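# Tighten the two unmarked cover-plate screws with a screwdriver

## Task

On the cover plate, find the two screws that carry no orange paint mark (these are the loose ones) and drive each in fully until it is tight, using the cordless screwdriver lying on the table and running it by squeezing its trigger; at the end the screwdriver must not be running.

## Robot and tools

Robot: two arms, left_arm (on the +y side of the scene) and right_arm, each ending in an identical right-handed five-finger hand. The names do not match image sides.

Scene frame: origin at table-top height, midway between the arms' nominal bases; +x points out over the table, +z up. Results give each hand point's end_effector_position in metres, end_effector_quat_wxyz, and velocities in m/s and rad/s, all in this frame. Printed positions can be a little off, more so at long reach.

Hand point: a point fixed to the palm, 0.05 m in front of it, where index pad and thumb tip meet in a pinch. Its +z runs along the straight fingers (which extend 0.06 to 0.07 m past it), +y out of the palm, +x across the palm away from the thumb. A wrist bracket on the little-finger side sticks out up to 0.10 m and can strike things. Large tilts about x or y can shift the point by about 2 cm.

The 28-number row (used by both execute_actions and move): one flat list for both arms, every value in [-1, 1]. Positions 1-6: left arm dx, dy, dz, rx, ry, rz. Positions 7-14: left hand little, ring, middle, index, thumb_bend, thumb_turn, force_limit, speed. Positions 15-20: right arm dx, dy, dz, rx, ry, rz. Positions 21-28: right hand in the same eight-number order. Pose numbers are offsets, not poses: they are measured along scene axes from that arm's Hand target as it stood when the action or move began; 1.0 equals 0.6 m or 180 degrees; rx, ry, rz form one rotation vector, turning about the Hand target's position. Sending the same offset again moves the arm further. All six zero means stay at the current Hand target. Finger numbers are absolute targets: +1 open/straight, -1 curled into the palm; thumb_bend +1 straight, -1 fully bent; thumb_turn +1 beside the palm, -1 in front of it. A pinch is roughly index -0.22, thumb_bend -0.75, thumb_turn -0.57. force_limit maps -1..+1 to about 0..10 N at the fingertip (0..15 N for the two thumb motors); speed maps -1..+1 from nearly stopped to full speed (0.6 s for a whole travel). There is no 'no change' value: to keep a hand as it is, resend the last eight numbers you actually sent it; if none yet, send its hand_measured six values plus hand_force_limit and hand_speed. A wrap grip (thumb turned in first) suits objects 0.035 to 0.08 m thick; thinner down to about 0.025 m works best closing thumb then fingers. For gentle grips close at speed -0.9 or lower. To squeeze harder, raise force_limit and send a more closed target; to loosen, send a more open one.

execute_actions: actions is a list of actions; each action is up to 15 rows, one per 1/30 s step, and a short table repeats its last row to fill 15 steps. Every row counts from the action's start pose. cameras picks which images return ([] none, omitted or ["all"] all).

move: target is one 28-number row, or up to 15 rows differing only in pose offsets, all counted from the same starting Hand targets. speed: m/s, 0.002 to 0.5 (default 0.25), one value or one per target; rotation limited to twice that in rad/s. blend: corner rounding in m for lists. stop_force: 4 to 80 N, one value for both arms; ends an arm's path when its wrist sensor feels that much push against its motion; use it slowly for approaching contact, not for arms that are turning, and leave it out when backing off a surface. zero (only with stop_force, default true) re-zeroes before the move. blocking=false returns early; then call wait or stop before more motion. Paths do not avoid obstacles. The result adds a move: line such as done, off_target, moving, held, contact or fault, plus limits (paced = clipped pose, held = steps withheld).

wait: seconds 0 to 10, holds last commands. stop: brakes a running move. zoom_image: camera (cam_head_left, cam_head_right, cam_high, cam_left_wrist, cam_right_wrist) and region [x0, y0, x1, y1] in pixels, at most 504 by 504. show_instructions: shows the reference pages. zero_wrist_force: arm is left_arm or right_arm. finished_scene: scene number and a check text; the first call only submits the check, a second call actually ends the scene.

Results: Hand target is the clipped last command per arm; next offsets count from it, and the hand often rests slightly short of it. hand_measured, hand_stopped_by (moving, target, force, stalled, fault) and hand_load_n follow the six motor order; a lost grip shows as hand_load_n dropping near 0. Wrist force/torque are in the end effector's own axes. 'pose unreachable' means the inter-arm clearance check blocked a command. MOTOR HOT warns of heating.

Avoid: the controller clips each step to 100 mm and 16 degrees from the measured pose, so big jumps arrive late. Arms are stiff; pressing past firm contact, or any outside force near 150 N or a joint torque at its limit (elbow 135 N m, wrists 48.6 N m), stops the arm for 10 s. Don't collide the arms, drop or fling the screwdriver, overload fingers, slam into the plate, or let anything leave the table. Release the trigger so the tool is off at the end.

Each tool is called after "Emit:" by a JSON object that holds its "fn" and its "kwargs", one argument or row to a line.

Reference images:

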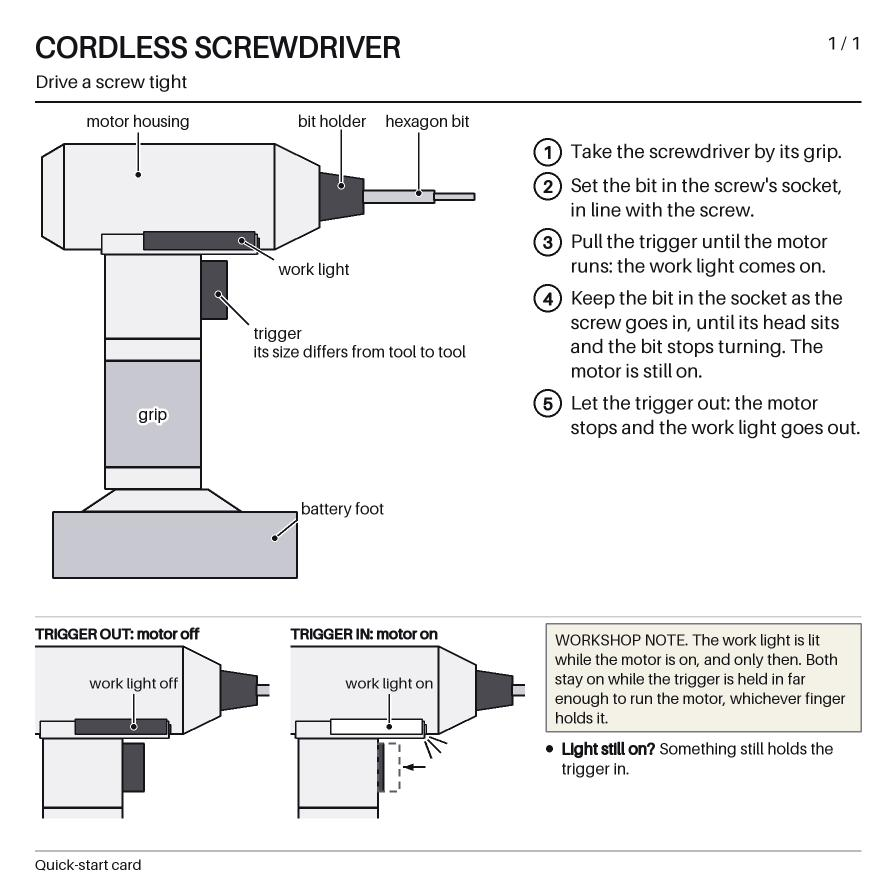

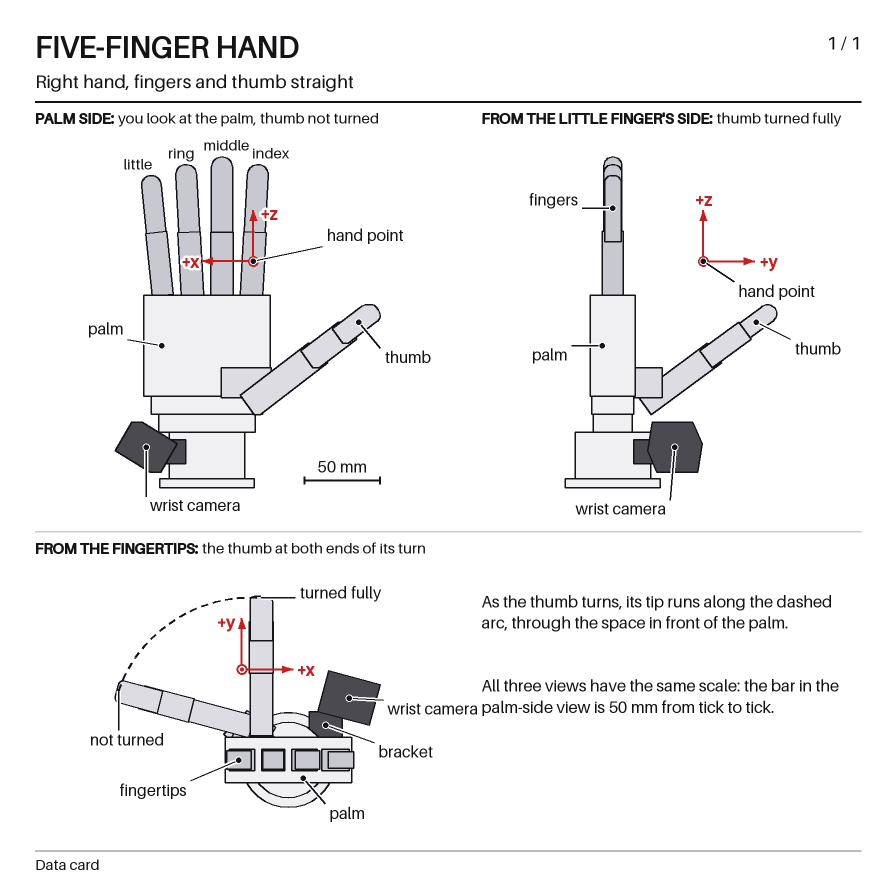

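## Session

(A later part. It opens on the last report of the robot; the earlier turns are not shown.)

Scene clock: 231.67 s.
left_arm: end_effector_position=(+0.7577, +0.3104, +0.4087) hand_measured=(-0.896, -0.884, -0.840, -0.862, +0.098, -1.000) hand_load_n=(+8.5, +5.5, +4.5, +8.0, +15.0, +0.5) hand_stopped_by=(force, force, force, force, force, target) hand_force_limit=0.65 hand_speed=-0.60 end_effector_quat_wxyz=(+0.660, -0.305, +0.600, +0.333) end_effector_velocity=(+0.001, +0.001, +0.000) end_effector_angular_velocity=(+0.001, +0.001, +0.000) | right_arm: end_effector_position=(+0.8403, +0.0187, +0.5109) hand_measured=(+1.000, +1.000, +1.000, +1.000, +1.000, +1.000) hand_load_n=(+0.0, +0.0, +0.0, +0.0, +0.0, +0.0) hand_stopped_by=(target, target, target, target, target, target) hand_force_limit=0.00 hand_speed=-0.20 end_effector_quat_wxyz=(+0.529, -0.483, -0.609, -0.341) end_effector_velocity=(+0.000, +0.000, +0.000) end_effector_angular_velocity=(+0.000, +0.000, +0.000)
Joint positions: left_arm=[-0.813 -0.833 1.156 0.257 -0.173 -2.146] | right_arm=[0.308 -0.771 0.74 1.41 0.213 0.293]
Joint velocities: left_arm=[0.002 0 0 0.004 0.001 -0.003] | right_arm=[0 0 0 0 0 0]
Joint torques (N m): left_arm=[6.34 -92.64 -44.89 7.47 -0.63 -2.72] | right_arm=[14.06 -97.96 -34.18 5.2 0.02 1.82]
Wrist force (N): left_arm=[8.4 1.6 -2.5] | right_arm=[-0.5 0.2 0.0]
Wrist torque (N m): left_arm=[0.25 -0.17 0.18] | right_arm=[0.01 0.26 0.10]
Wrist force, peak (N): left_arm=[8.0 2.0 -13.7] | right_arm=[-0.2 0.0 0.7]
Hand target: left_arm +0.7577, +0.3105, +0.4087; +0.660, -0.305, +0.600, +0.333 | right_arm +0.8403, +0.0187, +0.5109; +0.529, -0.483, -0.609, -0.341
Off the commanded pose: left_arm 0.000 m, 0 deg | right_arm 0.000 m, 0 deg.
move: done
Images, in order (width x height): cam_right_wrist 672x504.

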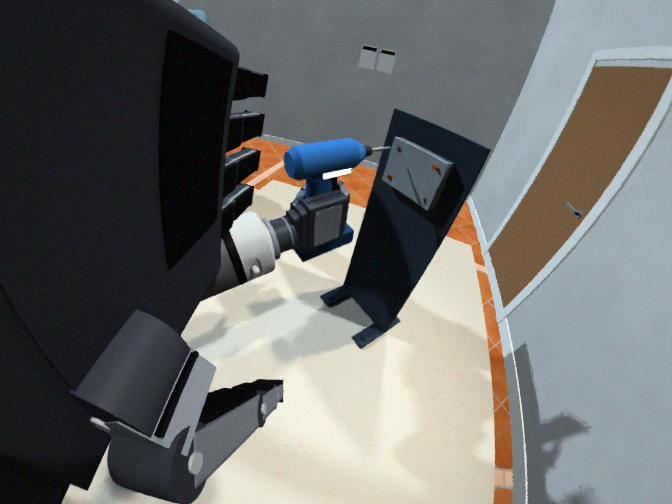

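Emit:
{"fn": "move", "kwargs": {
  "target": [0.0177,0.0248,-0.0013,0,0,0,-0.98,-0.98,-0.98,-0.9,-0.98,-1,0.65,-0.6,0,0,0,0,0,0,1,1,1,1,1,1,0,-0.2],
  "speed": 0.03,
  "cameras": []
}}

Emit:
{"fn": "move", "kwargs": {
  "target": [0.0068,0.0095,0,0,0,0,-0.98,-0.98,-0.98,-0.9,-0.98,-1,0.65,-0.6,0,0,0,0,0,0,1,1,1,1,1,1,0,-0.2],
  "speed": 0.005,
  "stop_force": 6,
  "cameras": ["cam_right_wrist"]
}}

Emit:
{"fn": "zoom_image", "kwargs": {
  "camera": "cam_right_wrist",
  "region": [389, 137, 407, 155]
}}

Scene clock: 233.33 s.
left_arm: end_effector_position=(+0.7685, +0.3254, +0.4079) hand_measured=(-0.896, -0.884, -0.840, -0.862, +0.098, -1.000) hand_load_n=(+8.5, +5.5, +5.0, +8.5, +15.5, +0.5) hand_stopped_by=(force, force, force, force, force, target) hand_force_limit=0.65 hand_speed=-0.60 end_effector_quat_wxyz=(+0.660, -0.305, +0.600, +0.333) end_effector_velocity=(+0.000, -0.001, +0.000) end_effector_angular_velocity=(+0.001, +0.001, +0.000) | right_arm: end_effector_position=(+0.8403, +0.0187, +0.5109) hand_measured=(+1.000, +1.000, +1.000, +1.000, +1.000, +1.000) hand_load_n=(+0.0, +0.0, +0.0, +0.0, +0.0, +0.0) hand_stopped_by=(target, target, target, target, target, target) hand_force_limit=0.00 hand_speed=-0.20 end_effector_quat_wxyz=(+0.529, -0.483, -0.609, -0.341) end_effector_velocity=(+0.000, +0.000, +0.000) end_effector_angular_velocity=(+0.000, +0.001, +0.000)
Joint positions: left_arm=[-0.792 -0.817 1.137 0.332 -0.156 -2.22] | right_arm=[0.308 -0.771 0.74 1.41 0.213 0.293]
Joint velocities: left_arm=[-0.001 0 0 -0.001 -0.001 0.001] | right_arm=[0 0 0 0.001 0 0]
Joint torques (N m): left_arm=[-15.17 -86.94 -42.23 1.6 -4.34 1.59] | right_arm=[13.19 -99.53 -36.5 4.48 -0.09 1.85]
Wrist force (N): left_arm=[8.8 1.1 -2.2] | right_arm=[-0.2 0.1 0.3]
Wrist torque (N m): left_arm=[0.14 -0.25 0.17] | right_arm=[-0.02 0.20 0.11]
Wrist force, peak (N): left_arm=[8.8 1.6 -3.0] | right_arm=[-0.6 0.1 -0.2]
Hand target: left_arm +0.7684, +0.3253, +0.4079; +0.660, -0.305, +0.600, +0.333 | right_arm +0.8403, +0.0187, +0.5109; +0.529, -0.483, -0.609, -0.341
Off the commanded pose: left_arm 0.000 m, 0 deg | right_arm 0.000 m, 0 deg.
move: done
No camera images: "cameras" was empty.

Scene clock: 234.83 s.
left_arm: end_effector_position=(+0.7691, +0.3264, +0.4080) hand_measured=(-0.896, -0.884, -0.840, -0.862, +0.098, -1.000) hand_load_n=(+9.0, +6.0, +4.5, +8.5, +15.5, +0.0) hand_stopped_by=(force, force, force, force, force, target) hand_force_limit=0.65 hand_speed=-0.60 end_effector_quat_wxyz=(+0.660, -0.305, +0.600, +0.333) end_effector_velocity=(+0.000, +0.000, +0.000) end_effector_angular_velocity=(+0.000, -0.001, +0.000) | right_arm: end_effector_position=(+0.8403, +0.0187, +0.5109) hand_measured=(+1.000, +1.000, +1.000, +1.000, +1.000, +1.000) hand_load_n=(+0.0, +0.0, +0.0, +0.0, +0.0, +0.0) hand_stopped_by=(target, target, target, target, target, target) hand_force_limit=0.00 hand_speed=-0.20 end_effector_quat_wxyz=(+0.529, -0.483, -0.609, -0.341) end_effector_velocity=(+0.000, +0.000, +0.000) end_effector_angular_velocity=(+0.000, +0.000, +0.000)
Joint positions: left_arm=[-0.791 -0.815 1.135 0.337 -0.155 -2.225] | right_arm=[0.308 -0.771 0.74 1.41 0.213 0.293]
Joint velocities: left_arm=[0 0 0 0 0 0] | right_arm=[0 0 0 0 0 0]
Joint torques (N m): left_arm=[-7.13 -110.28 -28.55 0.52 -3.06 4.13] | right_arm=[13.23 -98.7 -39.04 3.72 -0.65 1.62]
Wrist force (N): left_arm=[5.6 2.3 -6.2] | right_arm=[-0.1 0.1 0.2]
Wrist torque (N m): left_arm=[0.28 -0.73 0.05] | right_arm=[-0.01 0.19 0.12]
Wrist force, peak (N): left_arm=[4.9 3.0 -8.4] | right_arm=[-0.7 0.0 0.3]
Hand target: left_arm +0.7691, +0.3264, +0.4080; +0.660, -0.305, +0.600, +0.333 | right_arm +0.8403, +0.0187, +0.5109; +0.529, -0.483, -0.609, -0.341
Off the commanded pose: left_arm 0.006 m, 0 deg | right_arm 0.000 m, 0 deg.
move: contact (left_arm)
Images, in order (width x height): cam_right_wrist 672x504.

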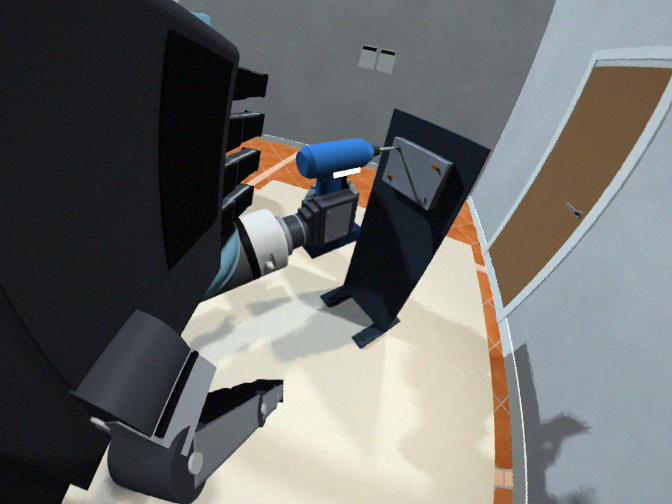

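Scaled by 28.000 from the camera's 672x504 image, which has a finer 960x720 frame.

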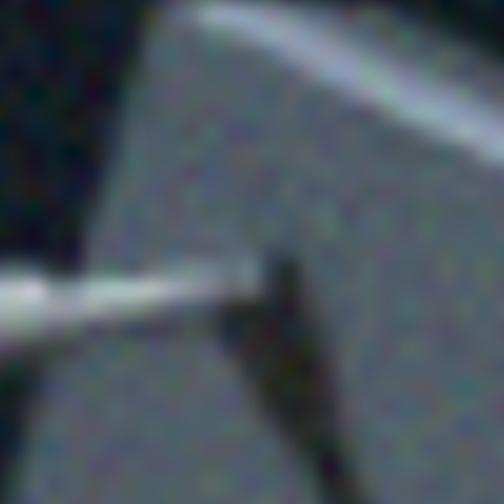

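Emit:
{"fn": "move", "kwargs": {
  "target": [-0.0019,-0.0007,-0.0010,0,0,0,-0.98,-0.98,-0.98,-0.9,-0.98,-1,0.65,-0.6,0,0,0,0,0,0,1,1,1,1,1,1,0,-0.2],
  "speed": 0.02,
  "cameras": ["cam_right_wrist"]
}}

Emit:
{"fn": "zoom_image", "kwargs": {
  "camera": "cam_right_wrist",
  "region": [389, 137, 407, 155]
}}

Emit:
{"fn": "move", "kwargs": {
  "target": [0.0068,0.0095,0,0,0,0,-0.98,-0.98,-0.98,-0.9,-0.98,-1,0.65,-0.6,0,0,0,0,0,0,1,1,1,1,1,1,0,-0.2],
  "speed": 0.005,
  "stop_force": 6,
  "cameras": ["cam_right_wrist"]
}}

Emit:
{"fn": "zoom_image", "kwargs": {
  "camera": "cam_right_wrist",
  "region": [389, 137, 407, 155]
}}

Scene clock: 235.93 s.
left_arm: end_effector_position=(+0.7679, +0.3259, +0.4073) hand_measured=(-0.896, -0.884, -0.840, -0.862, +0.098, -1.000) hand_load_n=(+9.0, +6.0, +5.0, +8.0, +15.0, +0.0) hand_stopped_by=(force, force, force, force, force, target) hand_force_limit=0.65 hand_speed=-0.60 end_effector_quat_wxyz=(+0.660, -0.305, +0.600, +0.333) end_effector_velocity=(+0.000, +0.000, +0.000) end_effector_angular_velocity=(-0.001, +0.000, +0.000) | right_arm: end_effector_position=(+0.8403, +0.0187, +0.5109) hand_measured=(+1.000, +1.000, +1.000, +1.000, +1.000, +1.000) hand_load_n=(+0.0, +0.0, +0.0, +0.0, +0.0, +0.5) hand_stopped_by=(target, target, target, target, target, target) hand_force_limit=0.00 hand_speed=-0.20 end_effector_quat_wxyz=(+0.529, -0.483, -0.609, -0.341) end_effector_velocity=(+0.000, +0.000, +0.001) end_effector_angular_velocity=(+0.001, -0.001, +0.000)
Joint positions: left_arm=[-0.792 -0.817 1.139 0.33 -0.156 -2.22] | right_arm=[0.308 -0.771 0.74 1.41 0.213 0.293]
Joint velocities: left_arm=[0 0 0 0 0 -0.001] | right_arm=[0 -0.001 0 0 0 0]
Joint torques (N m): left_arm=[-11.24 -111.86 -35.34 0.97 -4.22 3.81] | right_arm=[11.96 -99.73 -41.44 2.92 -0.98 1.64]
Wrist force (N): left_arm=[8.8 1.4 -2.7] | right_arm=[-0.1 0.1 -0.1]
Wrist torque (N m): left_arm=[0.22 -0.23 0.18] | right_arm=[0.00 0.20 0.11]
Wrist force, peak (N): left_arm=[9.0 1.6 -2.3] | right_arm=[-0.4 0.4 -0.2]
Hand target: left_arm +0.7680, +0.3259, +0.4074; +0.660, -0.305, +0.600, +0.333 | right_arm +0.8403, +0.0187, +0.5109; +0.529, -0.483, -0.609, -0.341
Off the commanded pose: left_arm 0.000 m, 0 deg | right_arm 0.000 m, 0 deg.
move: done
Images, in order (width x height): cam_right_wrist 672x504.

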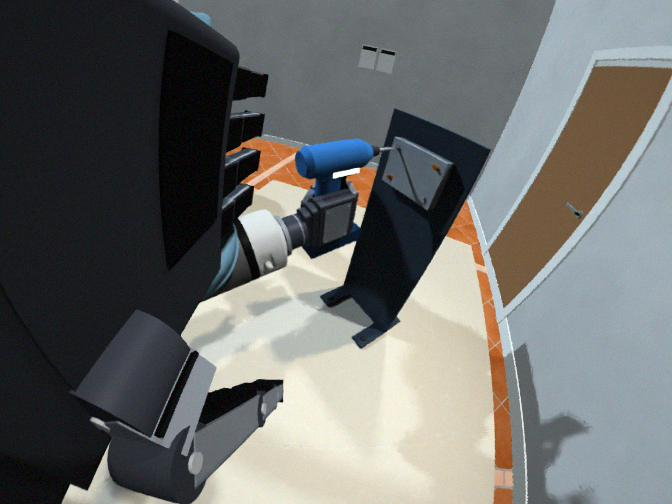

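Scaled by 28.000 from the camera's 672x504 image, which has a finer 960x720 frame.

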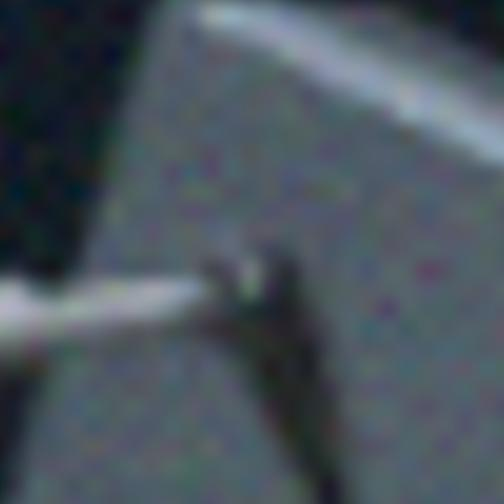

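Scene clock: 237.23 s.
left_arm: end_effector_position=(+0.7684, +0.3267, +0.4075) hand_measured=(-0.896, -0.884, -0.840, -0.862, +0.098, -1.000) hand_load_n=(+9.5, +6.0, +4.5, +8.0, +15.5, +0.0) hand_stopped_by=(force, force, force, force, force, target) hand_force_limit=0.65 hand_speed=-0.60 end_effector_quat_wxyz=(+0.660, -0.305, +0.600, +0.333) end_effector_velocity=(+0.000, +0.000, +0.001) end_effector_angular_velocity=(+0.000, +0.000, +0.001) | right_arm: end_effector_position=(+0.8403, +0.0187, +0.5109) hand_measured=(+1.000, +1.000, +1.000, +1.000, +1.000, +1.000) hand_load_n=(+0.0, +0.0, +0.0, +0.0, +0.0, +0.0) hand_stopped_by=(target, target, target, target, target, target) hand_force_limit=0.00 hand_speed=-0.20 end_effector_quat_wxyz=(+0.529, -0.483, -0.609, -0.341) end_effector_velocity=(+0.000, +0.000, +0.000) end_effector_angular_velocity=(+0.000, -0.002, +0.000)
Joint positions: left_arm=[-0.791 -0.817 1.138 0.334 -0.155 -2.224] | right_arm=[0.308 -0.771 0.74 1.41 0.213 0.293]
Joint velocities: left_arm=[0 -0.001 0 0 0 0.001] | right_arm=[0 0 0 -0.001 0 0]
Joint torques (N m): left_arm=[-9.81 -108.11 -29.51 0.37 -3.62 3.88] | right_arm=[11.09 -100.06 -42.52 2.53 -1.17 1.64]
Wrist force (N): left_arm=[5.8 -0.3 -7.7] | right_arm=[-0.1 -0.1 0.0]
Wrist torque (N m): left_arm=[0.50 -0.83 0.18] | right_arm=[-0.04 0.20 0.11]
Wrist force, peak (N): left_arm=[4.3 -0.3 -10.0] | right_arm=[-0.5 0.2 0.4]
Hand target: left_arm +0.7684, +0.3267, +0.4075; +0.660, -0.305, +0.600, +0.333 | right_arm +0.8403, +0.0187, +0.5109; +0.529, -0.483, -0.609, -0.341
Off the commanded pose: left_arm 0.006 m, 0 deg | right_arm 0.000 m, 0 deg.
move: contact (left_arm)
Images, in order (width x height): cam_right_wrist 672x504.

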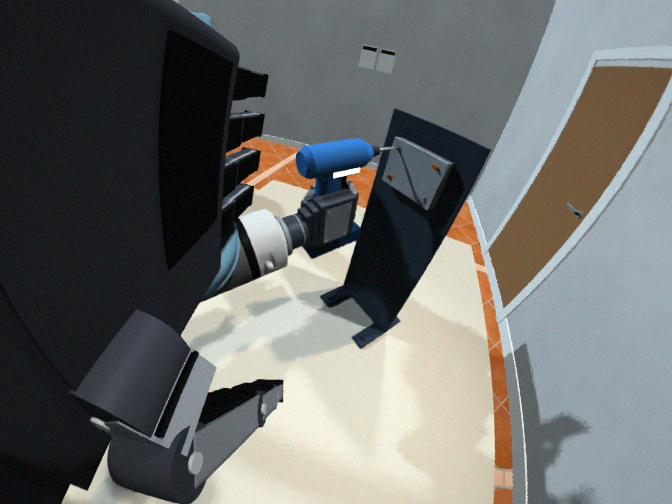

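Scaled by 28.000 from the camera's 672x504 image, which has a finer 960x720 frame.

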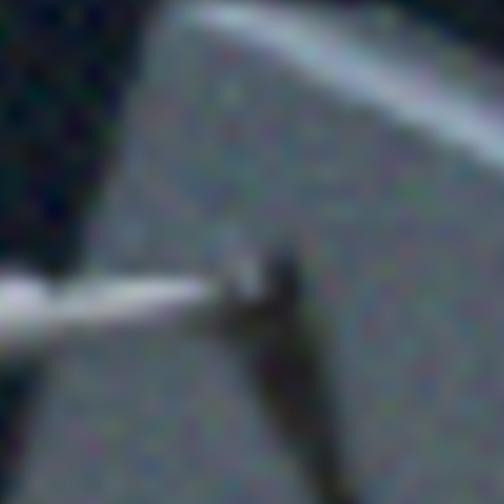

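Emit:
{"fn": "move", "kwargs": {
  "target": [-0.0004,-0.0018,0.0005,0,0,0,-0.98,-0.98,-0.98,-0.9,-0.98,-1,0.65,-0.6,0,0,0,0,0,0,1,1,1,1,1,1,0,-0.2],
  "speed": 0.02,
  "cameras": []
}}

Emit:
{"fn": "move", "kwargs": {
  "target": [0.0068,0.0095,0,0,0,0,-0.98,-0.98,-0.98,-0.9,-0.98,-1,0.65,-0.6,0,0,0,0,0,0,1,1,1,1,1,1,0,-0.2],
  "speed": 0.005,
  "stop_force": 11,
  "cameras": ["cam_right_wrist"]
}}

Emit:
{"fn": "zoom_image", "kwargs": {
  "camera": "cam_right_wrist",
  "region": [389, 137, 407, 155]
}}

Scene clock: 238.63 s.
left_arm: end_effector_position=(+0.7682, +0.3256, +0.4078) hand_measured=(-0.896, -0.884, -0.840, -0.862, +0.098, -1.000) hand_load_n=(+9.0, +6.0, +4.5, +8.5, +15.5, +0.0) hand_stopped_by=(force, force, force, force, force, target) hand_force_limit=0.65 hand_speed=-0.60 end_effector_quat_wxyz=(+0.660, -0.305, +0.600, +0.333) end_effector_velocity=(+0.000, +0.000, +0.000) end_effector_angular_velocity=(+0.000, -0.001, +0.000) | right_arm: end_effector_position=(+0.8403, +0.0187, +0.5109) hand_measured=(+1.000, +1.000, +1.000, +1.000, +1.000, +1.000) hand_load_n=(+0.0, +0.0, +0.0, +0.0, +0.0, +0.0) hand_stopped_by=(target, target, target, target, target, target) hand_force_limit=0.00 hand_speed=-0.20 end_effector_quat_wxyz=(+0.529, -0.483, -0.609, -0.341) end_effector_velocity=(+0.000, +0.000, +0.001) end_effector_angular_velocity=(+0.000, -0.001, +0.000)
Joint positions: left_arm=[-0.792 -0.817 1.138 0.331 -0.156 -2.219] | right_arm=[0.308 -0.771 0.74 1.41 0.213 0.293]
Joint velocities: left_arm=[0 0 0 0 0 -0.001] | right_arm=[0 -0.001 0 0 0 0]
Joint torques (N m): left_arm=[-9.56 -112.63 -50.75 0.79 -4.64 4] | right_arm=[11.29 -100.04 -42.14 2.12 -1.26 1.6]
Wrist force (N): left_arm=[8.8 1.3 -2.4] | right_arm=[-0.6 -0.2 0.2]
Wrist torque (N m): left_arm=[0.19 -0.24 0.18] | right_arm=[-0.06 0.27 0.08]
Wrist force, peak (N): left_arm=[6.1 -0.3 -7.9] | right_arm=[-0.5 -0.2 0.5]
Hand target: left_arm +0.7682, +0.3256, +0.4078; +0.660, -0.305, +0.600, +0.333 | right_arm +0.8403, +0.0187, +0.5109; +0.529, -0.483, -0.609, -0.341
Off the commanded pose: left_arm 0.000 m, 0 deg | right_arm 0.000 m, 0 deg.
move: done
No camera images: "cameras" was empty.

Scene clock: 240.17 s.
left_arm: end_effector_position=(+0.7693, +0.3272, +0.4078) hand_measured=(-0.896, -0.884, -0.840, -0.862, +0.098, -1.000) hand_load_n=(+10.0, +6.0, +4.0, +8.0, +16.0, -1.5) hand_stopped_by=(force, force, force, force, force, target) hand_force_limit=0.65 hand_speed=-0.60 end_effector_quat_wxyz=(+0.660, -0.305, +0.600, +0.333) end_effector_velocity=(+0.000, +0.001, +0.000) end_effector_angular_velocity=(+0.000, +0.001, +0.001) | right_arm: end_effector_position=(+0.8403, +0.0187, +0.5109) hand_measured=(+1.000, +1.000, +1.000, +1.000, +1.000, +1.000) hand_load_n=(+0.0, +0.0, +0.0, +0.0, +0.0, -0.5) hand_stopped_by=(target, target, target, target, target, target) hand_force_limit=0.00 hand_speed=-0.20 end_effector_quat_wxyz=(+0.529, -0.483, -0.609, -0.341) end_effector_velocity=(+0.000, +0.000, +0.000) end_effector_angular_velocity=(+0.000, +0.000, +0.000)
Joint positions: left_arm=[-0.79 -0.815 1.135 0.34 -0.154 -2.228] | right_arm=[0.308 -0.771 0.74 1.41 0.213 0.293]
Joint velocities: left_arm=[0.001 0 0 0 0 0] | right_arm=[0 0 0 0 0 0]
Joint torques (N m): left_arm=[7.22 -112.49 -37.91 1.46 -3.07 3.99] | right_arm=[10.84 -100.75 -42.87 2.22 -1.52 1.56]
Wrist force (N): left_arm=[9.3 1.9 -10.8] | right_arm=[-0.3 0.0 0.0]
Wrist torque (N m): left_arm=[0.30 -0.43 0.08] | right_arm=[-0.01 0.24 0.10]
Wrist force, peak (N): left_arm=[13.8 1.1 -22.5] | right_arm=[-0.4 -0.6 0.0]
Hand target: left_arm +0.7693, +0.3272, +0.4078; +0.660, -0.305, +0.600, +0.333 | right_arm +0.8403, +0.0187, +0.5109; +0.529, -0.483, -0.609, -0.341
Off the commanded pose: left_arm 0.005 m, 0 deg | right_arm 0.000 m, 0 deg.
move: contact (left_arm)
Images, in order (width x height): cam_right_wrist 672x504.

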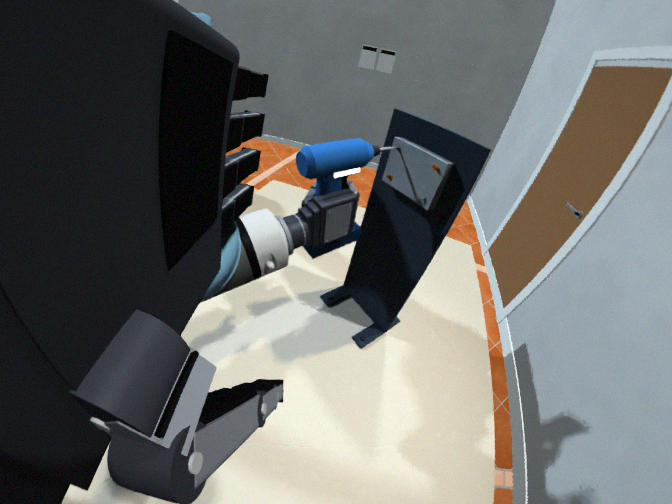

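Scaled by 28.000 from the camera's 672x504 image, which has a finer 960x720 frame.

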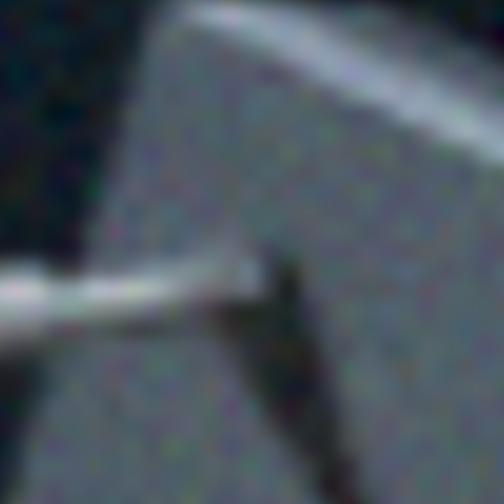

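Emit:
{"fn": "move", "kwargs": {
  "target": [
    [0,0,-0.001,0,0,0,-0.98,-0.98,-0.98,-0.9,-0.98,-1,0.65,-0.6,0,0,0,0,0,0,1,1,1,1,1,1,0,-0.2],
    [-0.00081,0.00058,-0.001,0,0,0,-0.98,-0.98,-0.98,-0.9,-0.98,-1,0.65,-0.6,0,0,0,0,0,0,1,1,1,1,1,1,0,-0.2],
    [-0.00081,0.00058,0.001,0,0,0,-0.98,-0.98,-0.98,-0.9,-0.98,-1,0.65,-0.6,0,0,0,0,0,0,1,1,1,1,1,1,0,-0.2],
    [0,0,0,0,0,0,-0.98,-0.98,-0.98,-0.9,-0.98,-1,0.65,-0.6,0,0,0,0,0,0,1,1,1,1,1,1,0,-0.2]
  ],
  "speed": 0.002,
  "cameras": ["cam_right_wrist"]
}}

Emit:
{"fn": "zoom_image", "kwargs": {
  "camera": "cam_right_wrist",
  "region": [389, 137, 407, 155]
}}

Scene clock: 242.37 s.
left_arm: end_effector_position=(+0.7694, +0.3272, +0.4079) hand_measured=(-0.896, -0.884, -0.840, -0.862, +0.098, -1.000) hand_load_n=(+9.5, +5.5, +4.0, +8.0, +15.5, -1.5) hand_stopped_by=(force, force, force, force, force, target) hand_force_limit=0.65 hand_speed=-0.60 end_effector_quat_wxyz=(+0.660, -0.305, +0.600, +0.333) end_effector_velocity=(-0.001, -0.002, +0.000) end_effector_angular_velocity=(-0.001, -0.001, -0.002) | right_arm: end_effector_position=(+0.8403, +0.0187, +0.5109) hand_measured=(+1.000, +1.000, +1.000, +1.000, +1.000, +1.000) hand_load_n=(+0.0, +0.0, +0.0, +0.0, +0.0, +0.0) hand_stopped_by=(target, target, target, target, target, target) hand_force_limit=0.00 hand_speed=-0.20 end_effector_quat_wxyz=(+0.529, -0.483, -0.609, -0.341) end_effector_velocity=(+0.000, +0.000, +0.000) end_effector_angular_velocity=(+0.000, +0.001, +0.000)
Joint positions: left_arm=[-0.79 -0.815 1.135 0.34 -0.154 -2.228] | right_arm=[0.308 -0.771 0.74 1.41 0.213 0.293]
Joint velocities: left_arm=[-0.003 0 0 -0.001 0 0] | right_arm=[0 0 0 0.001 0 0]
Joint torques (N m): left_arm=[16.47 -84.47 -50.12 8.06 -1 -2.8] | right_arm=[9.62 -100.08 -42 2.17 -1.76 1.59]
Wrist force (N): left_arm=[13.4 2.5 -19.9] | right_arm=[0.2 0.2 0.1]
Wrist torque (N m): left_arm=[0.64 -0.94 0.24] | right_arm=[0.01 0.15 0.14]
Wrist force, peak (N): left_arm=[16.2 0.9 -26.8] | right_arm=[-0.2 -0.6 0.4]
Hand target: left_arm +0.7693, +0.3272, +0.4078; +0.660, -0.305, +0.600, +0.333 | right_arm +0.8403, +0.0187, +0.5109; +0.529, -0.483, -0.609, -0.341
Off the commanded pose: left_arm 0.000 m, 0 deg | right_arm 0.000 m, 0 deg.
move: done
Images, in order (width x height): cam_right_wrist 672x504.

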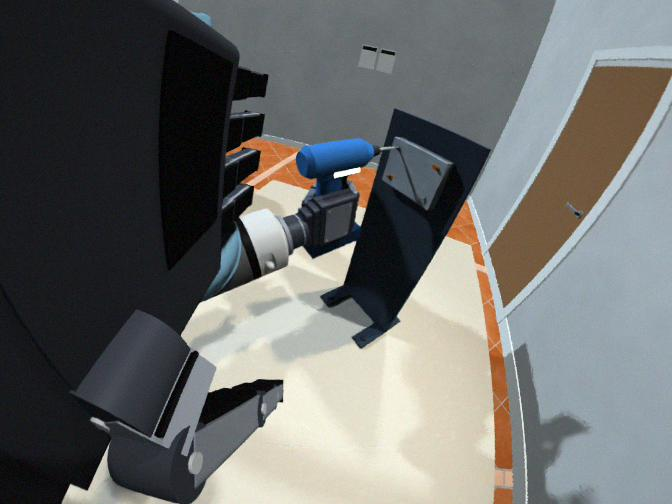

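Scaled by 28.000 from the camera's 672x504 image, which has a finer 960x720 frame.

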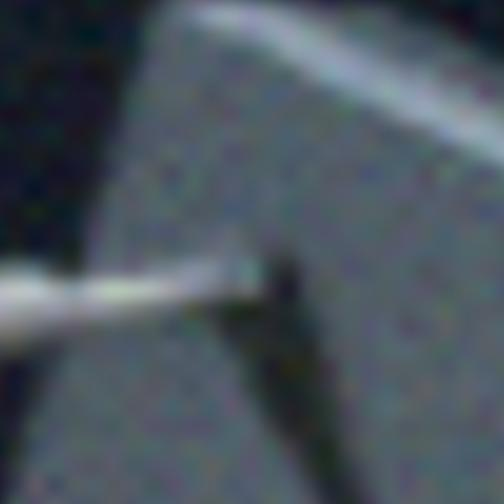

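Emit:
{"fn": "move", "kwargs": {
  "target": [-0.0194,-0.0271,0,0,0,0,-0.98,-0.98,-0.98,-0.9,-0.98,-1,0.65,-0.6,0,0,0,0,0,0,1,1,1,1,1,1,0,-0.2],
  "speed": 0.06,
  "cameras": []
}}

Emit:
{"fn": "move", "kwargs": {
  "target": [0,0,0,0,0,0,-0.98,-0.98,-0.98,-0.9,-0.98,-1,0.65,-0.6,-0.0503,0.0598,0.1092,-0.105,0,0,1,1,1,1,1,1,0,-0.2],
  "speed": 0.2,
  "cameras": ["cam_right_wrist"]
}}

Emit:
{"fn": "zoom_image", "kwargs": {
  "camera": "cam_right_wrist",
  "region": [412, 122, 430, 140]
}}

Emit:
{"fn": "zoom_image", "kwargs": {
  "camera": "cam_right_wrist",
  "region": [438, 180, 456, 198]
}}

Scene clock: 243.70 s.
left_arm: end_effector_position=(+0.7576, +0.3109, +0.4078) hand_measured=(-0.896, -0.884, -0.840, -0.862, +0.098, -1.000) hand_load_n=(+9.0, +6.0, +4.5, +8.0, +15.5, +0.0) hand_stopped_by=(force, force, force, force, force, target) hand_force_limit=0.65 hand_speed=-0.60 end_effector_quat_wxyz=(+0.660, -0.305, +0.600, +0.333) end_effector_velocity=(+0.000, +0.000, +0.001) end_effector_angular_velocity=(+0.001, +0.001, -0.002) | right_arm: end_effector_position=(+0.8403, +0.0187, +0.5109) hand_measured=(+1.000, +1.000, +1.000, +1.000, +1.000, +1.000) hand_load_n=(+0.0, +0.0, +0.0, +0.0, +0.0, +0.0) hand_stopped_by=(target, target, target, target, target, target) hand_force_limit=0.00 hand_speed=-0.20 end_effector_quat_wxyz=(+0.529, -0.483, -0.609, -0.341) end_effector_velocity=(+0.000, +0.000, -0.001) end_effector_angular_velocity=(+0.000, +0.001, +0.000)
Joint positions: left_arm=[-0.812 -0.833 1.157 0.256 -0.172 -2.147] | right_arm=[0.308 -0.771 0.74 1.41 0.213 0.293]
Joint velocities: left_arm=[0 -0.001 0 0.004 0.001 -0.002] | right_arm=[0 0.001 0 0 0 0]
Joint torques (N m): left_arm=[6.02 -91.93 -44.71 6.96 -0.62 -2.21] | right_arm=[9.11 -101.72 -41.81 2.19 -1.75 1.61]
Wrist force (N): left_arm=[8.5 1.3 -2.6] | right_arm=[-0.1 0.2 0.0]
Wrist torque (N m): left_arm=[0.20 -0.19 0.18] | right_arm=[0.01 0.19 0.12]
Wrist force, peak (N): left_arm=[12.8 2.6 -19.0] | right_arm=[-0.6 0.3 -0.2]
Hand target: left_arm +0.7577, +0.3109, +0.4078; +0.660, -0.305, +0.600, +0.333 | right_arm +0.8403, +0.0187, +0.5109; +0.529, -0.483, -0.609, -0.341
Off the commanded pose: left_arm 0.000 m, 0 deg | right_arm 0.000 m, 0 deg.
move: done
No camera images: "cameras" was empty.

Scene clock: 245.20 s.
left_arm: end_effector_position=(+0.7577, +0.3109, +0.4078) hand_measured=(-0.896, -0.884, -0.840, -0.862, +0.098, -1.000) hand_load_n=(+8.5, +6.0, +4.5, +8.0, +15.5, +0.0) hand_stopped_by=(force, force, force, force, force, target) hand_force_limit=0.65 hand_speed=-0.60 end_effector_quat_wxyz=(+0.660, -0.305, +0.600, +0.333) end_effector_velocity=(+0.000, -0.001, +0.000) end_effector_angular_velocity=(+0.000, +0.000, +0.000) | right_arm: end_effector_position=(+0.8095, +0.0539, +0.5760) hand_measured=(+1.000, +1.000, +1.000, +1.000, +1.000, +1.000) hand_load_n=(+0.0, +0.0, +0.0, +0.0, +0.0, +0.0) hand_stopped_by=(target, target, target, target, target, target) hand_force_limit=0.00 hand_speed=-0.20 end_effector_quat_wxyz=(-0.443, +0.562, +0.656, +0.240) end_effector_velocity=(+0.000, +0.000, +0.000) end_effector_angular_velocity=(+0.000, +0.000, -0.001)
Joint positions: left_arm=[-0.812 -0.833 1.157 0.257 -0.172 -2.147] | right_arm=[0.401 -0.534 0.037 1.901 0.523 0.405]
Joint velocities: left_arm=[-0.001 0 0 0 0 0] | right_arm=[0 0.001 -0.003 0.001 0 0.001]
Joint torques (N m): left_arm=[10.3 -74.25 -49.64 6.58 -0.18 -3.77] | right_arm=[-14.92 -105.21 -39.28 5.5 -0.34 0.4]
Wrist force (N): left_arm=[8.4 1.4 -2.9] | right_arm=[-0.1 0.5 0.4]
Wrist torque (N m): left_arm=[0.23 -0.16 0.17] | right_arm=[0.05 0.11 0.12]
Wrist force, peak (N): left_arm=[9.0 1.2 -2.8] | right_arm=[-1.8 0.7 -0.8]
Hand target: left_arm +0.7577, +0.3109, +0.4078; +0.660, -0.305, +0.600, +0.333 | right_arm +0.8103, +0.0546, +0.5765; -0.442, +0.563, +0.657, +0.237
Off the commanded pose: left_arm 0.000 m, 0 deg | right_arm 0.001 m, 0 deg.
elbow stopped short (right arm): the move would have taken joint 3 (elbow) straighter than the controller allows.
move: done
Images, in order (width x height): cam_right_wrist 672x504.

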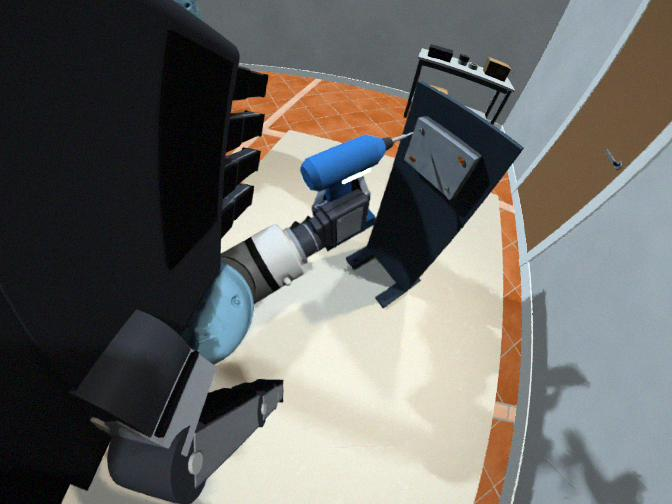

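Scaled by 28.000 from the camera's 672x504 image, which has a finer 960x720 frame.

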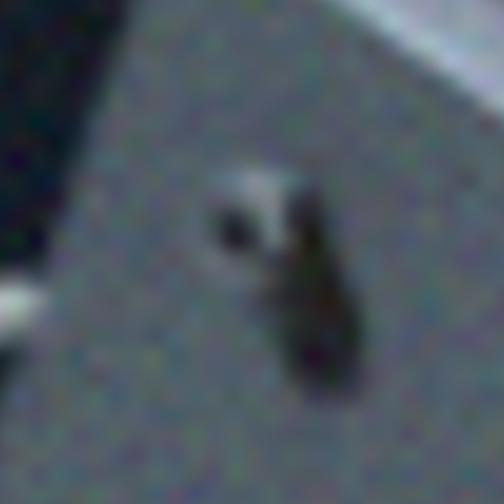

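Scaled by 28.000 from the camera's 672x504 image, which has a finer 960x720 frame.

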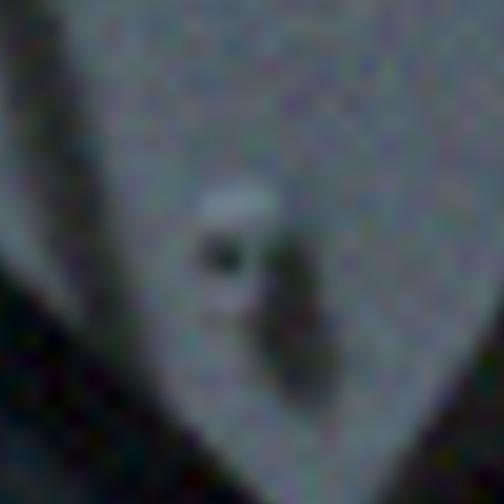

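Emit:
{"fn": "move", "kwargs": {
  "target": [0.0195,0.0230,0.0012,0,0,0,-0.98,-0.98,-0.98,-0.9,-0.98,-1,0.65,-0.6,0,0,0,0,0,0,1,1,1,1,1,1,0,-0.2],
  "speed": 0.03,
  "cameras": ["cam_right_wrist"]
}}

Emit:
{"fn": "zoom_image", "kwargs": {
  "camera": "cam_right_wrist",
  "region": [412, 122, 430, 140]
}}

Emit:
{"fn": "move", "kwargs": {
  "target": [0.0068,0.0095,0,0,0,0,-0.98,-0.98,-0.98,-0.9,-0.98,-1,0.65,-0.6,0,0,0,0,0,0,1,1,1,1,1,1,0,-0.2],
  "speed": 0.005,
  "stop_force": 6,
  "cameras": ["cam_right_wrist"]
}}

Emit:
{"fn": "zoom_image", "kwargs": {
  "camera": "cam_right_wrist",
  "region": [412, 122, 430, 140]
}}

Scene clock: 246.60 s.
left_arm: end_effector_position=(+0.7695, +0.3248, +0.4086) hand_measured=(-0.896, -0.884, -0.840, -0.862, +0.098, -1.000) hand_load_n=(+9.0, +6.0, +4.5, +8.0, +15.5, +0.5) hand_stopped_by=(force, force, force, force, force, target) hand_force_limit=0.65 hand_speed=-0.60 end_effector_quat_wxyz=(+0.660, -0.305, +0.600, +0.333) end_effector_velocity=(+0.000, +0.000, +0.000) end_effector_angular_velocity=(+0.000, -0.001, +0.000) | right_arm: end_effector_position=(+0.8096, +0.0539, +0.5759) hand_measured=(+1.000, +1.000, +1.000, +1.000, +1.000, +1.000) hand_load_n=(+0.0, +0.0, +0.0, +0.0, +0.0, +0.0) hand_stopped_by=(target, target, target, target, target, target) hand_force_limit=0.00 hand_speed=-0.20 end_effector_quat_wxyz=(-0.443, +0.562, +0.656, +0.240) end_effector_velocity=(+0.000, +0.000, -0.001) end_effector_angular_velocity=(-0.001, +0.002, +0.000)
Joint positions: left_arm=[-0.792 -0.815 1.132 0.335 -0.156 -2.22] | right_arm=[0.401 -0.534 0.037 1.9 0.523 0.405]
Joint velocities: left_arm=[-0.001 0 0 0 -0.001 -0.001] | right_arm=[0 0.001 0 0.001 0 0]
Joint torques (N m): left_arm=[-14.58 -88.15 -37.25 1.8 -4.16 1.1] | right_arm=[-8.59 -122.09 -38.7 2.27 -3.32 1.39]
Wrist force (N): left_arm=[8.5 1.2 -2.4] | right_arm=[-0.1 0.3 0.1]
Wrist torque (N m): left_arm=[0.17 -0.19 0.16] | right_arm=[0.05 0.12 0.12]
Wrist force, peak (N): left_arm=[8.9 1.9 -2.7] | right_arm=[-0.4 0.2 0.5]
Hand target: left_arm +0.7694, +0.3247, +0.4086; +0.660, -0.305, +0.600, +0.333 | right_arm +0.8103, +0.0546, +0.5765; -0.442, +0.563, +0.657, +0.237
Off the commanded pose: left_arm 0.000 m, 0 deg | right_arm 0.001 m, 0 deg.
elbow stopped short (right arm): the move would have taken joint 3 (elbow) straighter than the controller allows.
move: done
Images, in order (width x height): cam_right_wrist 672x504.

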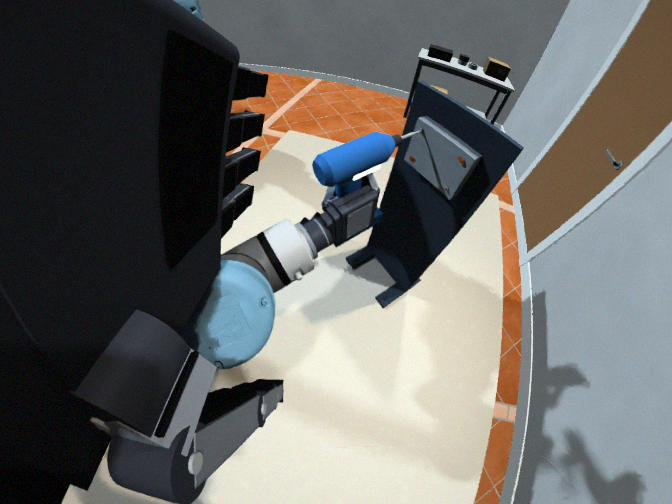

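Scaled by 28.000 from the camera's 672x504 image, which has a finer 960x720 frame.

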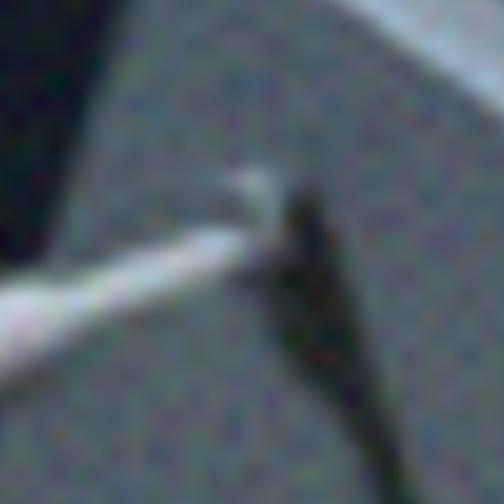

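Scene clock: 248.07 s.
left_arm: end_effector_position=(+0.7699, +0.3255, +0.4085) hand_measured=(-0.896, -0.884, -0.840, -0.862, +0.098, -1.000) hand_load_n=(+9.0, +5.5, +5.0, +8.0, +15.5, +0.0) hand_stopped_by=(force, force, force, force, force, target) hand_force_limit=0.65 hand_speed=-0.60 end_effector_quat_wxyz=(+0.660, -0.305, +0.600, +0.333) end_effector_velocity=(+0.000, +0.000, +0.000) end_effector_angular_velocity=(+0.000, +0.000, +0.000) | right_arm: end_effector_position=(+0.8095, +0.0539, +0.5760) hand_measured=(+1.000, +1.000, +1.000, +1.000, +1.000, +1.000) hand_load_n=(+0.0, +0.0, +0.0, +0.0, +0.0, +0.0) hand_stopped_by=(target, target, target, target, target, target) hand_force_limit=0.00 hand_speed=-0.20 end_effector_quat_wxyz=(-0.443, +0.562, +0.656, +0.240) end_effector_velocity=(+0.000, +0.000, +0.000) end_effector_angular_velocity=(+0.000, +0.000, +0.000)
Joint positions: left_arm=[-0.791 -0.814 1.131 0.339 -0.155 -2.224] | right_arm=[0.401 -0.534 0.037 1.9 0.523 0.405]
Joint velocities: left_arm=[0 0 0 0 0 0] | right_arm=[0 0 0 0 0 0]
Joint torques (N m): left_arm=[-7.58 -111.75 -30.33 0.59 -3.71 4.27] | right_arm=[-2.18 -126.26 -37.03 1.77 -3.31 1.58]
Wrist force (N): left_arm=[7.3 0.0 -8.7] | right_arm=[-0.1 0.3 0.1]
Wrist torque (N m): left_arm=[0.42 -0.58 0.15] | right_arm=[0.05 0.13 0.12]
Wrist force, peak (N): left_arm=[7.7 -0.5 -14.9] | right_arm=[0.0 0.8 0.2]
Hand target: left_arm +0.7699, +0.3255, +0.4085; +0.660, -0.305, +0.600, +0.333 | right_arm +0.8103, +0.0546, +0.5765; -0.442, +0.563, +0.657, +0.237
Off the commanded pose: left_arm 0.006 m, 0 deg | right_arm 0.001 m, 0 deg.
elbow stopped short (right arm): the move would have taken joint 3 (elbow) straighter than the controller allows.
move: contact (left_arm)
Images, in order (width x height): cam_right_wrist 672x504.

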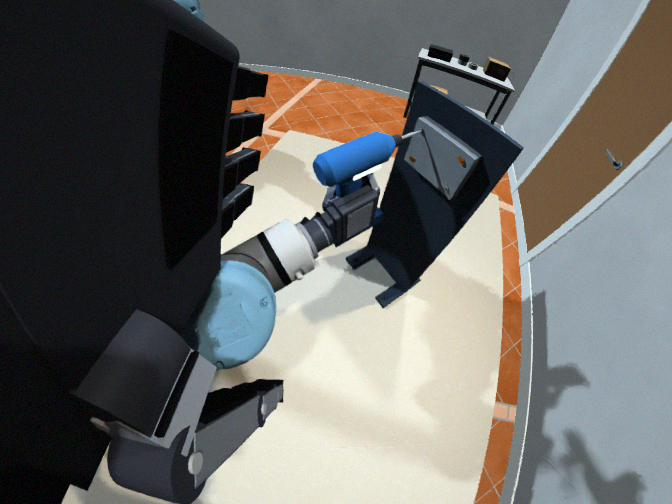

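Scaled by 28.000 from the camera's 672x504 image, which has a finer 960x720 frame.

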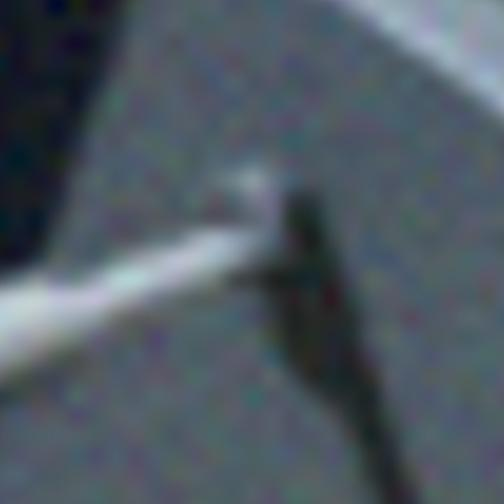

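Emit:
{"fn": "move", "kwargs": {
  "target": [-0.0015,-0.0013,0.0011,0,0,0,-0.98,-0.98,-0.98,-0.9,-0.98,-1,0.65,-0.6,0,0,0,0,0,0,1,1,1,1,1,1,0,-0.2],
  "speed": 0.02,
  "cameras": []
}}

Emit:
{"fn": "move", "kwargs": {
  "target": [0.0068,0.0095,0,0,0,0,-0.98,-0.98,-0.98,-0.9,-0.98,-1,0.65,-0.6,0,0,0,0,0,0,1,1,1,1,1,1,0,-0.2],
  "speed": 0.005,
  "stop_force": 6,
  "cameras": ["cam_right_wrist"]
}}

Emit:
{"fn": "zoom_image", "kwargs": {
  "camera": "cam_right_wrist",
  "region": [412, 122, 430, 140]
}}

Scene clock: 249.00 s.
left_arm: end_effector_position=(+0.7690, +0.3247, +0.4092) hand_measured=(-0.896, -0.884, -0.840, -0.862, +0.098, -1.000) hand_load_n=(+9.0, +5.5, +5.0, +8.0, +15.5, +0.0) hand_stopped_by=(force, force, force, force, force, target) hand_force_limit=0.65 hand_speed=-0.60 end_effector_quat_wxyz=(+0.660, -0.305, +0.600, +0.333) end_effector_velocity=(+0.000, +0.001, +0.000) end_effector_angular_velocity=(-0.001, -0.001, +0.001) | right_arm: end_effector_position=(+0.8096, +0.0539, +0.5760) hand_measured=(+1.000, +1.000, +1.000, +1.000, +1.000, +1.000) hand_load_n=(+0.0, +0.0, +0.0, +0.0, +0.0, +0.0) hand_stopped_by=(target, target, target, target, target, target) hand_force_limit=0.00 hand_speed=-0.20 end_effector_quat_wxyz=(-0.443, +0.562, +0.656, +0.240) end_effector_velocity=(+0.000, +0.000, +0.000) end_effector_angular_velocity=(+0.000, +0.001, +0.000)
Joint positions: left_arm=[-0.792 -0.816 1.133 0.334 -0.156 -2.219] | right_arm=[0.401 -0.534 0.037 1.9 0.523 0.405]
Joint velocities: left_arm=[0.001 -0.001 0 0 0 0] | right_arm=[0 0 0 0 0 0]
Joint torques (N m): left_arm=[-10.66 -109.14 -31.43 0.77 -4.35 3.79] | right_arm=[5.38 -118.14 -36.53 1.44 -3.44 1.86]
Wrist force (N): left_arm=[8.1 1.2 -2.2] | right_arm=[0.0 0.2 0.4]
Wrist torque (N m): left_arm=[0.15 -0.14 0.13] | right_arm=[0.02 0.10 0.12]
Wrist force, peak (N): left_arm=[7.8 -0.3 -9.4] | right_arm=[-0.4 0.6 0.4]
Hand target: left_arm +0.7690, +0.3247, +0.4092; +0.660, -0.305, +0.600, +0.333 | right_arm +0.8103, +0.0546, +0.5765; -0.442, +0.563, +0.657, +0.237
Off the commanded pose: left_arm 0.000 m, 0 deg | right_arm 0.001 m, 0 deg.
elbow stopped short (right arm): the move would have taken joint 3 (elbow) straighter than the controller allows.
move: done
No camera images: "cameras" was empty.

Scene clock: 250.40 s.
left_arm: end_effector_position=(+0.7697, +0.3257, +0.4093) hand_measured=(-0.896, -0.884, -0.840, -0.862, +0.098, -1.000) hand_load_n=(+9.5, +6.0, +4.5, +8.0, +15.5, +0.0) hand_stopped_by=(force, force, force, force, force, target) hand_force_limit=0.65 hand_speed=-0.60 end_effector_quat_wxyz=(+0.660, -0.305, +0.600, +0.333) end_effector_velocity=(+0.000, +0.000, +0.000) end_effector_angular_velocity=(+0.001, +0.001, +0.000) | right_arm: end_effector_position=(+0.8096, +0.0539, +0.5759) hand_measured=(+1.000, +1.000, +1.000, +1.000, +1.000, +1.000) hand_load_n=(+0.0, +0.0, +0.0, +0.0, +0.0, +0.0) hand_stopped_by=(target, target, target, target, target, target) hand_force_limit=0.00 hand_speed=-0.20 end_effector_quat_wxyz=(-0.443, +0.562, +0.656, +0.240) end_effector_velocity=(+0.000, +0.000, +0.000) end_effector_angular_velocity=(+0.000, +0.000, +0.000)
Joint positions: left_arm=[-0.791 -0.815 1.132 0.339 -0.155 -2.224] | right_arm=[0.401 -0.534 0.037 1.9 0.523 0.405]
Joint velocities: left_arm=[0 0 0 0 0 0.001] | right_arm=[0 0.001 0 0 0 0]
Joint torques (N m): left_arm=[-4.25 -111.52 -30.05 0.23 -4.03 4.07] | right_arm=[11.36 -121.41 -35.26 1.65 -3.29 1.67]
Wrist force (N): left_arm=[7.2 0.1 -9.3] | right_arm=[-0.3 0.2 -0.1]
Wrist torque (N m): left_arm=[0.39 -0.75 0.15] | right_arm=[0.04 0.17 0.10]
Wrist force, peak (N): left_arm=[5.7 -0.7 -15.0] | right_arm=[-0.2 0.7 0.2]
Hand target: left_arm +0.7697, +0.3257, +0.4093; +0.660, -0.305, +0.600, +0.333 | right_arm +0.8103, +0.0546, +0.5765; -0.442, +0.563, +0.657, +0.237
Off the commanded pose: left_arm 0.006 m, 0 deg | right_arm 0.001 m, 0 deg.
elbow stopped short (right arm): the move would have taken joint 3 (elbow) straighter than the controller allows.
move: contact (left_arm)
Images, in order (width x height): cam_right_wrist 672x504.

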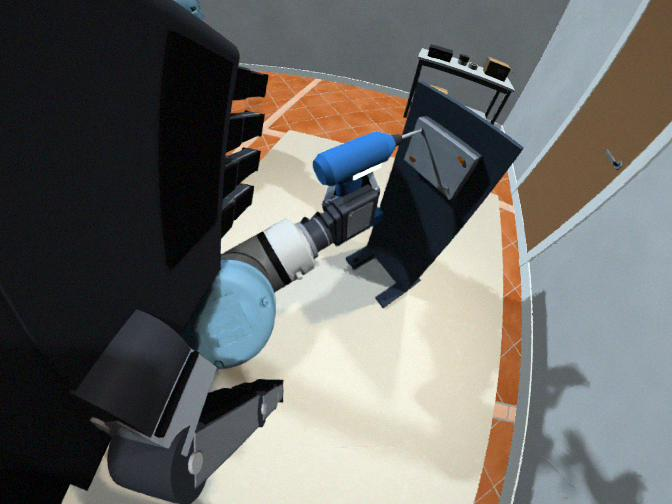

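Scaled by 28.000 from the camera's 672x504 image, which has a finer 960x720 frame.

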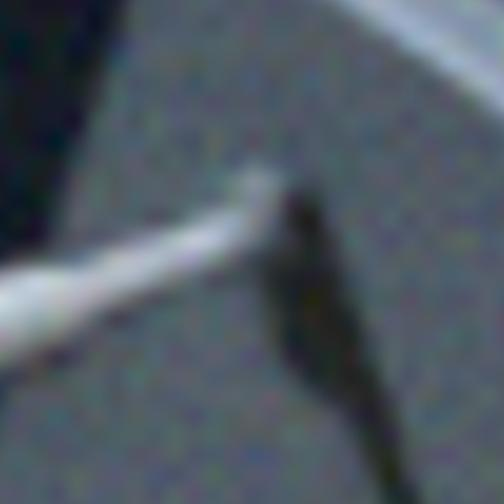

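Emit:
{"fn": "move", "kwargs": {
  "target": [0.0068,0.0095,0,0,0,0,-0.98,-0.98,-0.98,-0.9,-0.98,-1,0.65,-0.6,0,0,0,0,0,0,1,1,1,1,1,1,0,-0.2],
  "speed": 0.005,
  "stop_force": 8,
  "cameras": ["cam_right_wrist"]
}}

Emit:
{"fn": "zoom_image", "kwargs": {
  "camera": "cam_right_wrist",
  "region": [412, 122, 430, 140]
}}

Scene clock: 255.37 s.
left_arm: end_effector_position=(+0.7699, +0.3261, +0.4094) hand_measured=(-0.896, -0.884, -0.840, -0.862, +0.098, -1.000) hand_load_n=(+10.0, +6.5, +4.5, +8.0, +15.5, -1.0) hand_stopped_by=(force, force, force, force, force, target) hand_force_limit=0.65 hand_speed=-0.60 end_effector_quat_wxyz=(+0.660, -0.305, +0.600, +0.333) end_effector_velocity=(+0.000, +0.000, +0.001) end_effector_angular_velocity=(+0.001, +0.002, +0.000) | right_arm: end_effector_position=(+0.8095, +0.0539, +0.5760) hand_measured=(+1.000, +1.000, +1.000, +1.000, +1.000, +1.000) hand_load_n=(+0.0, +0.0, +0.0, +0.0, +0.0, +0.0) hand_stopped_by=(target, target, target, target, target, target) hand_force_limit=0.00 hand_speed=-0.20 end_effector_quat_wxyz=(-0.443, +0.562, +0.656, +0.240) end_effector_velocity=(+0.000, +0.000, -0.001) end_effector_angular_velocity=(-0.001, +0.002, +0.000)
Joint positions: left_arm=[-0.79 -0.815 1.131 0.341 -0.155 -2.226] | right_arm=[0.401 -0.534 0.037 1.9 0.523 0.405]
Joint velocities: left_arm=[0 0 0 0 0 0.003] | right_arm=[0 0.001 0 0.001 0 0]
Joint torques (N m): left_arm=[-6.04 -112.05 -30.98 0.56 -4.17 4.49] | right_arm=[8.08 -122.94 -31.01 1.74 -3.14 1.67]
Wrist force (N): left_arm=[7.1 0.3 -10.7] | right_arm=[-0.1 0.2 0.1]
Wrist torque (N m): left_arm=[0.52 -0.75 0.16] | right_arm=[0.03 0.12 0.12]
Wrist force, peak (N): left_arm=[7.0 -0.9 -18.7] | right_arm=[-0.7 0.5 0.4]
Hand target: left_arm +0.7699, +0.3261, +0.4094; +0.660, -0.305, +0.600, +0.333 | right_arm +0.8103, +0.0546, +0.5765; -0.442, +0.563, +0.657, +0.237
Off the commanded pose: left_arm 0.007 m, 0 deg | right_arm 0.001 m, 0 deg.
elbow stopped short (right arm): the move would have taken joint 3 (elbow) straighter than the controller allows.
move: contact (left_arm)
Images, in order (width x height): cam_right_wrist 672x504.

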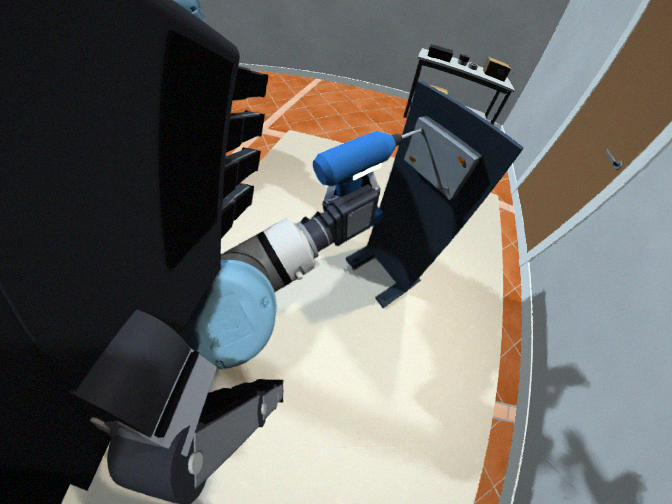

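Scaled by 28.000 from the camera's 672x504 image, which has a finer 960x720 frame.

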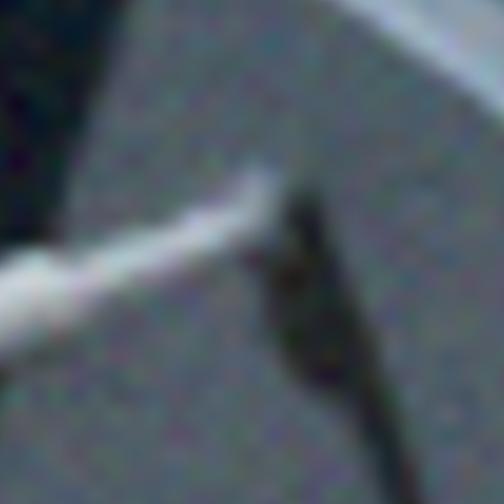

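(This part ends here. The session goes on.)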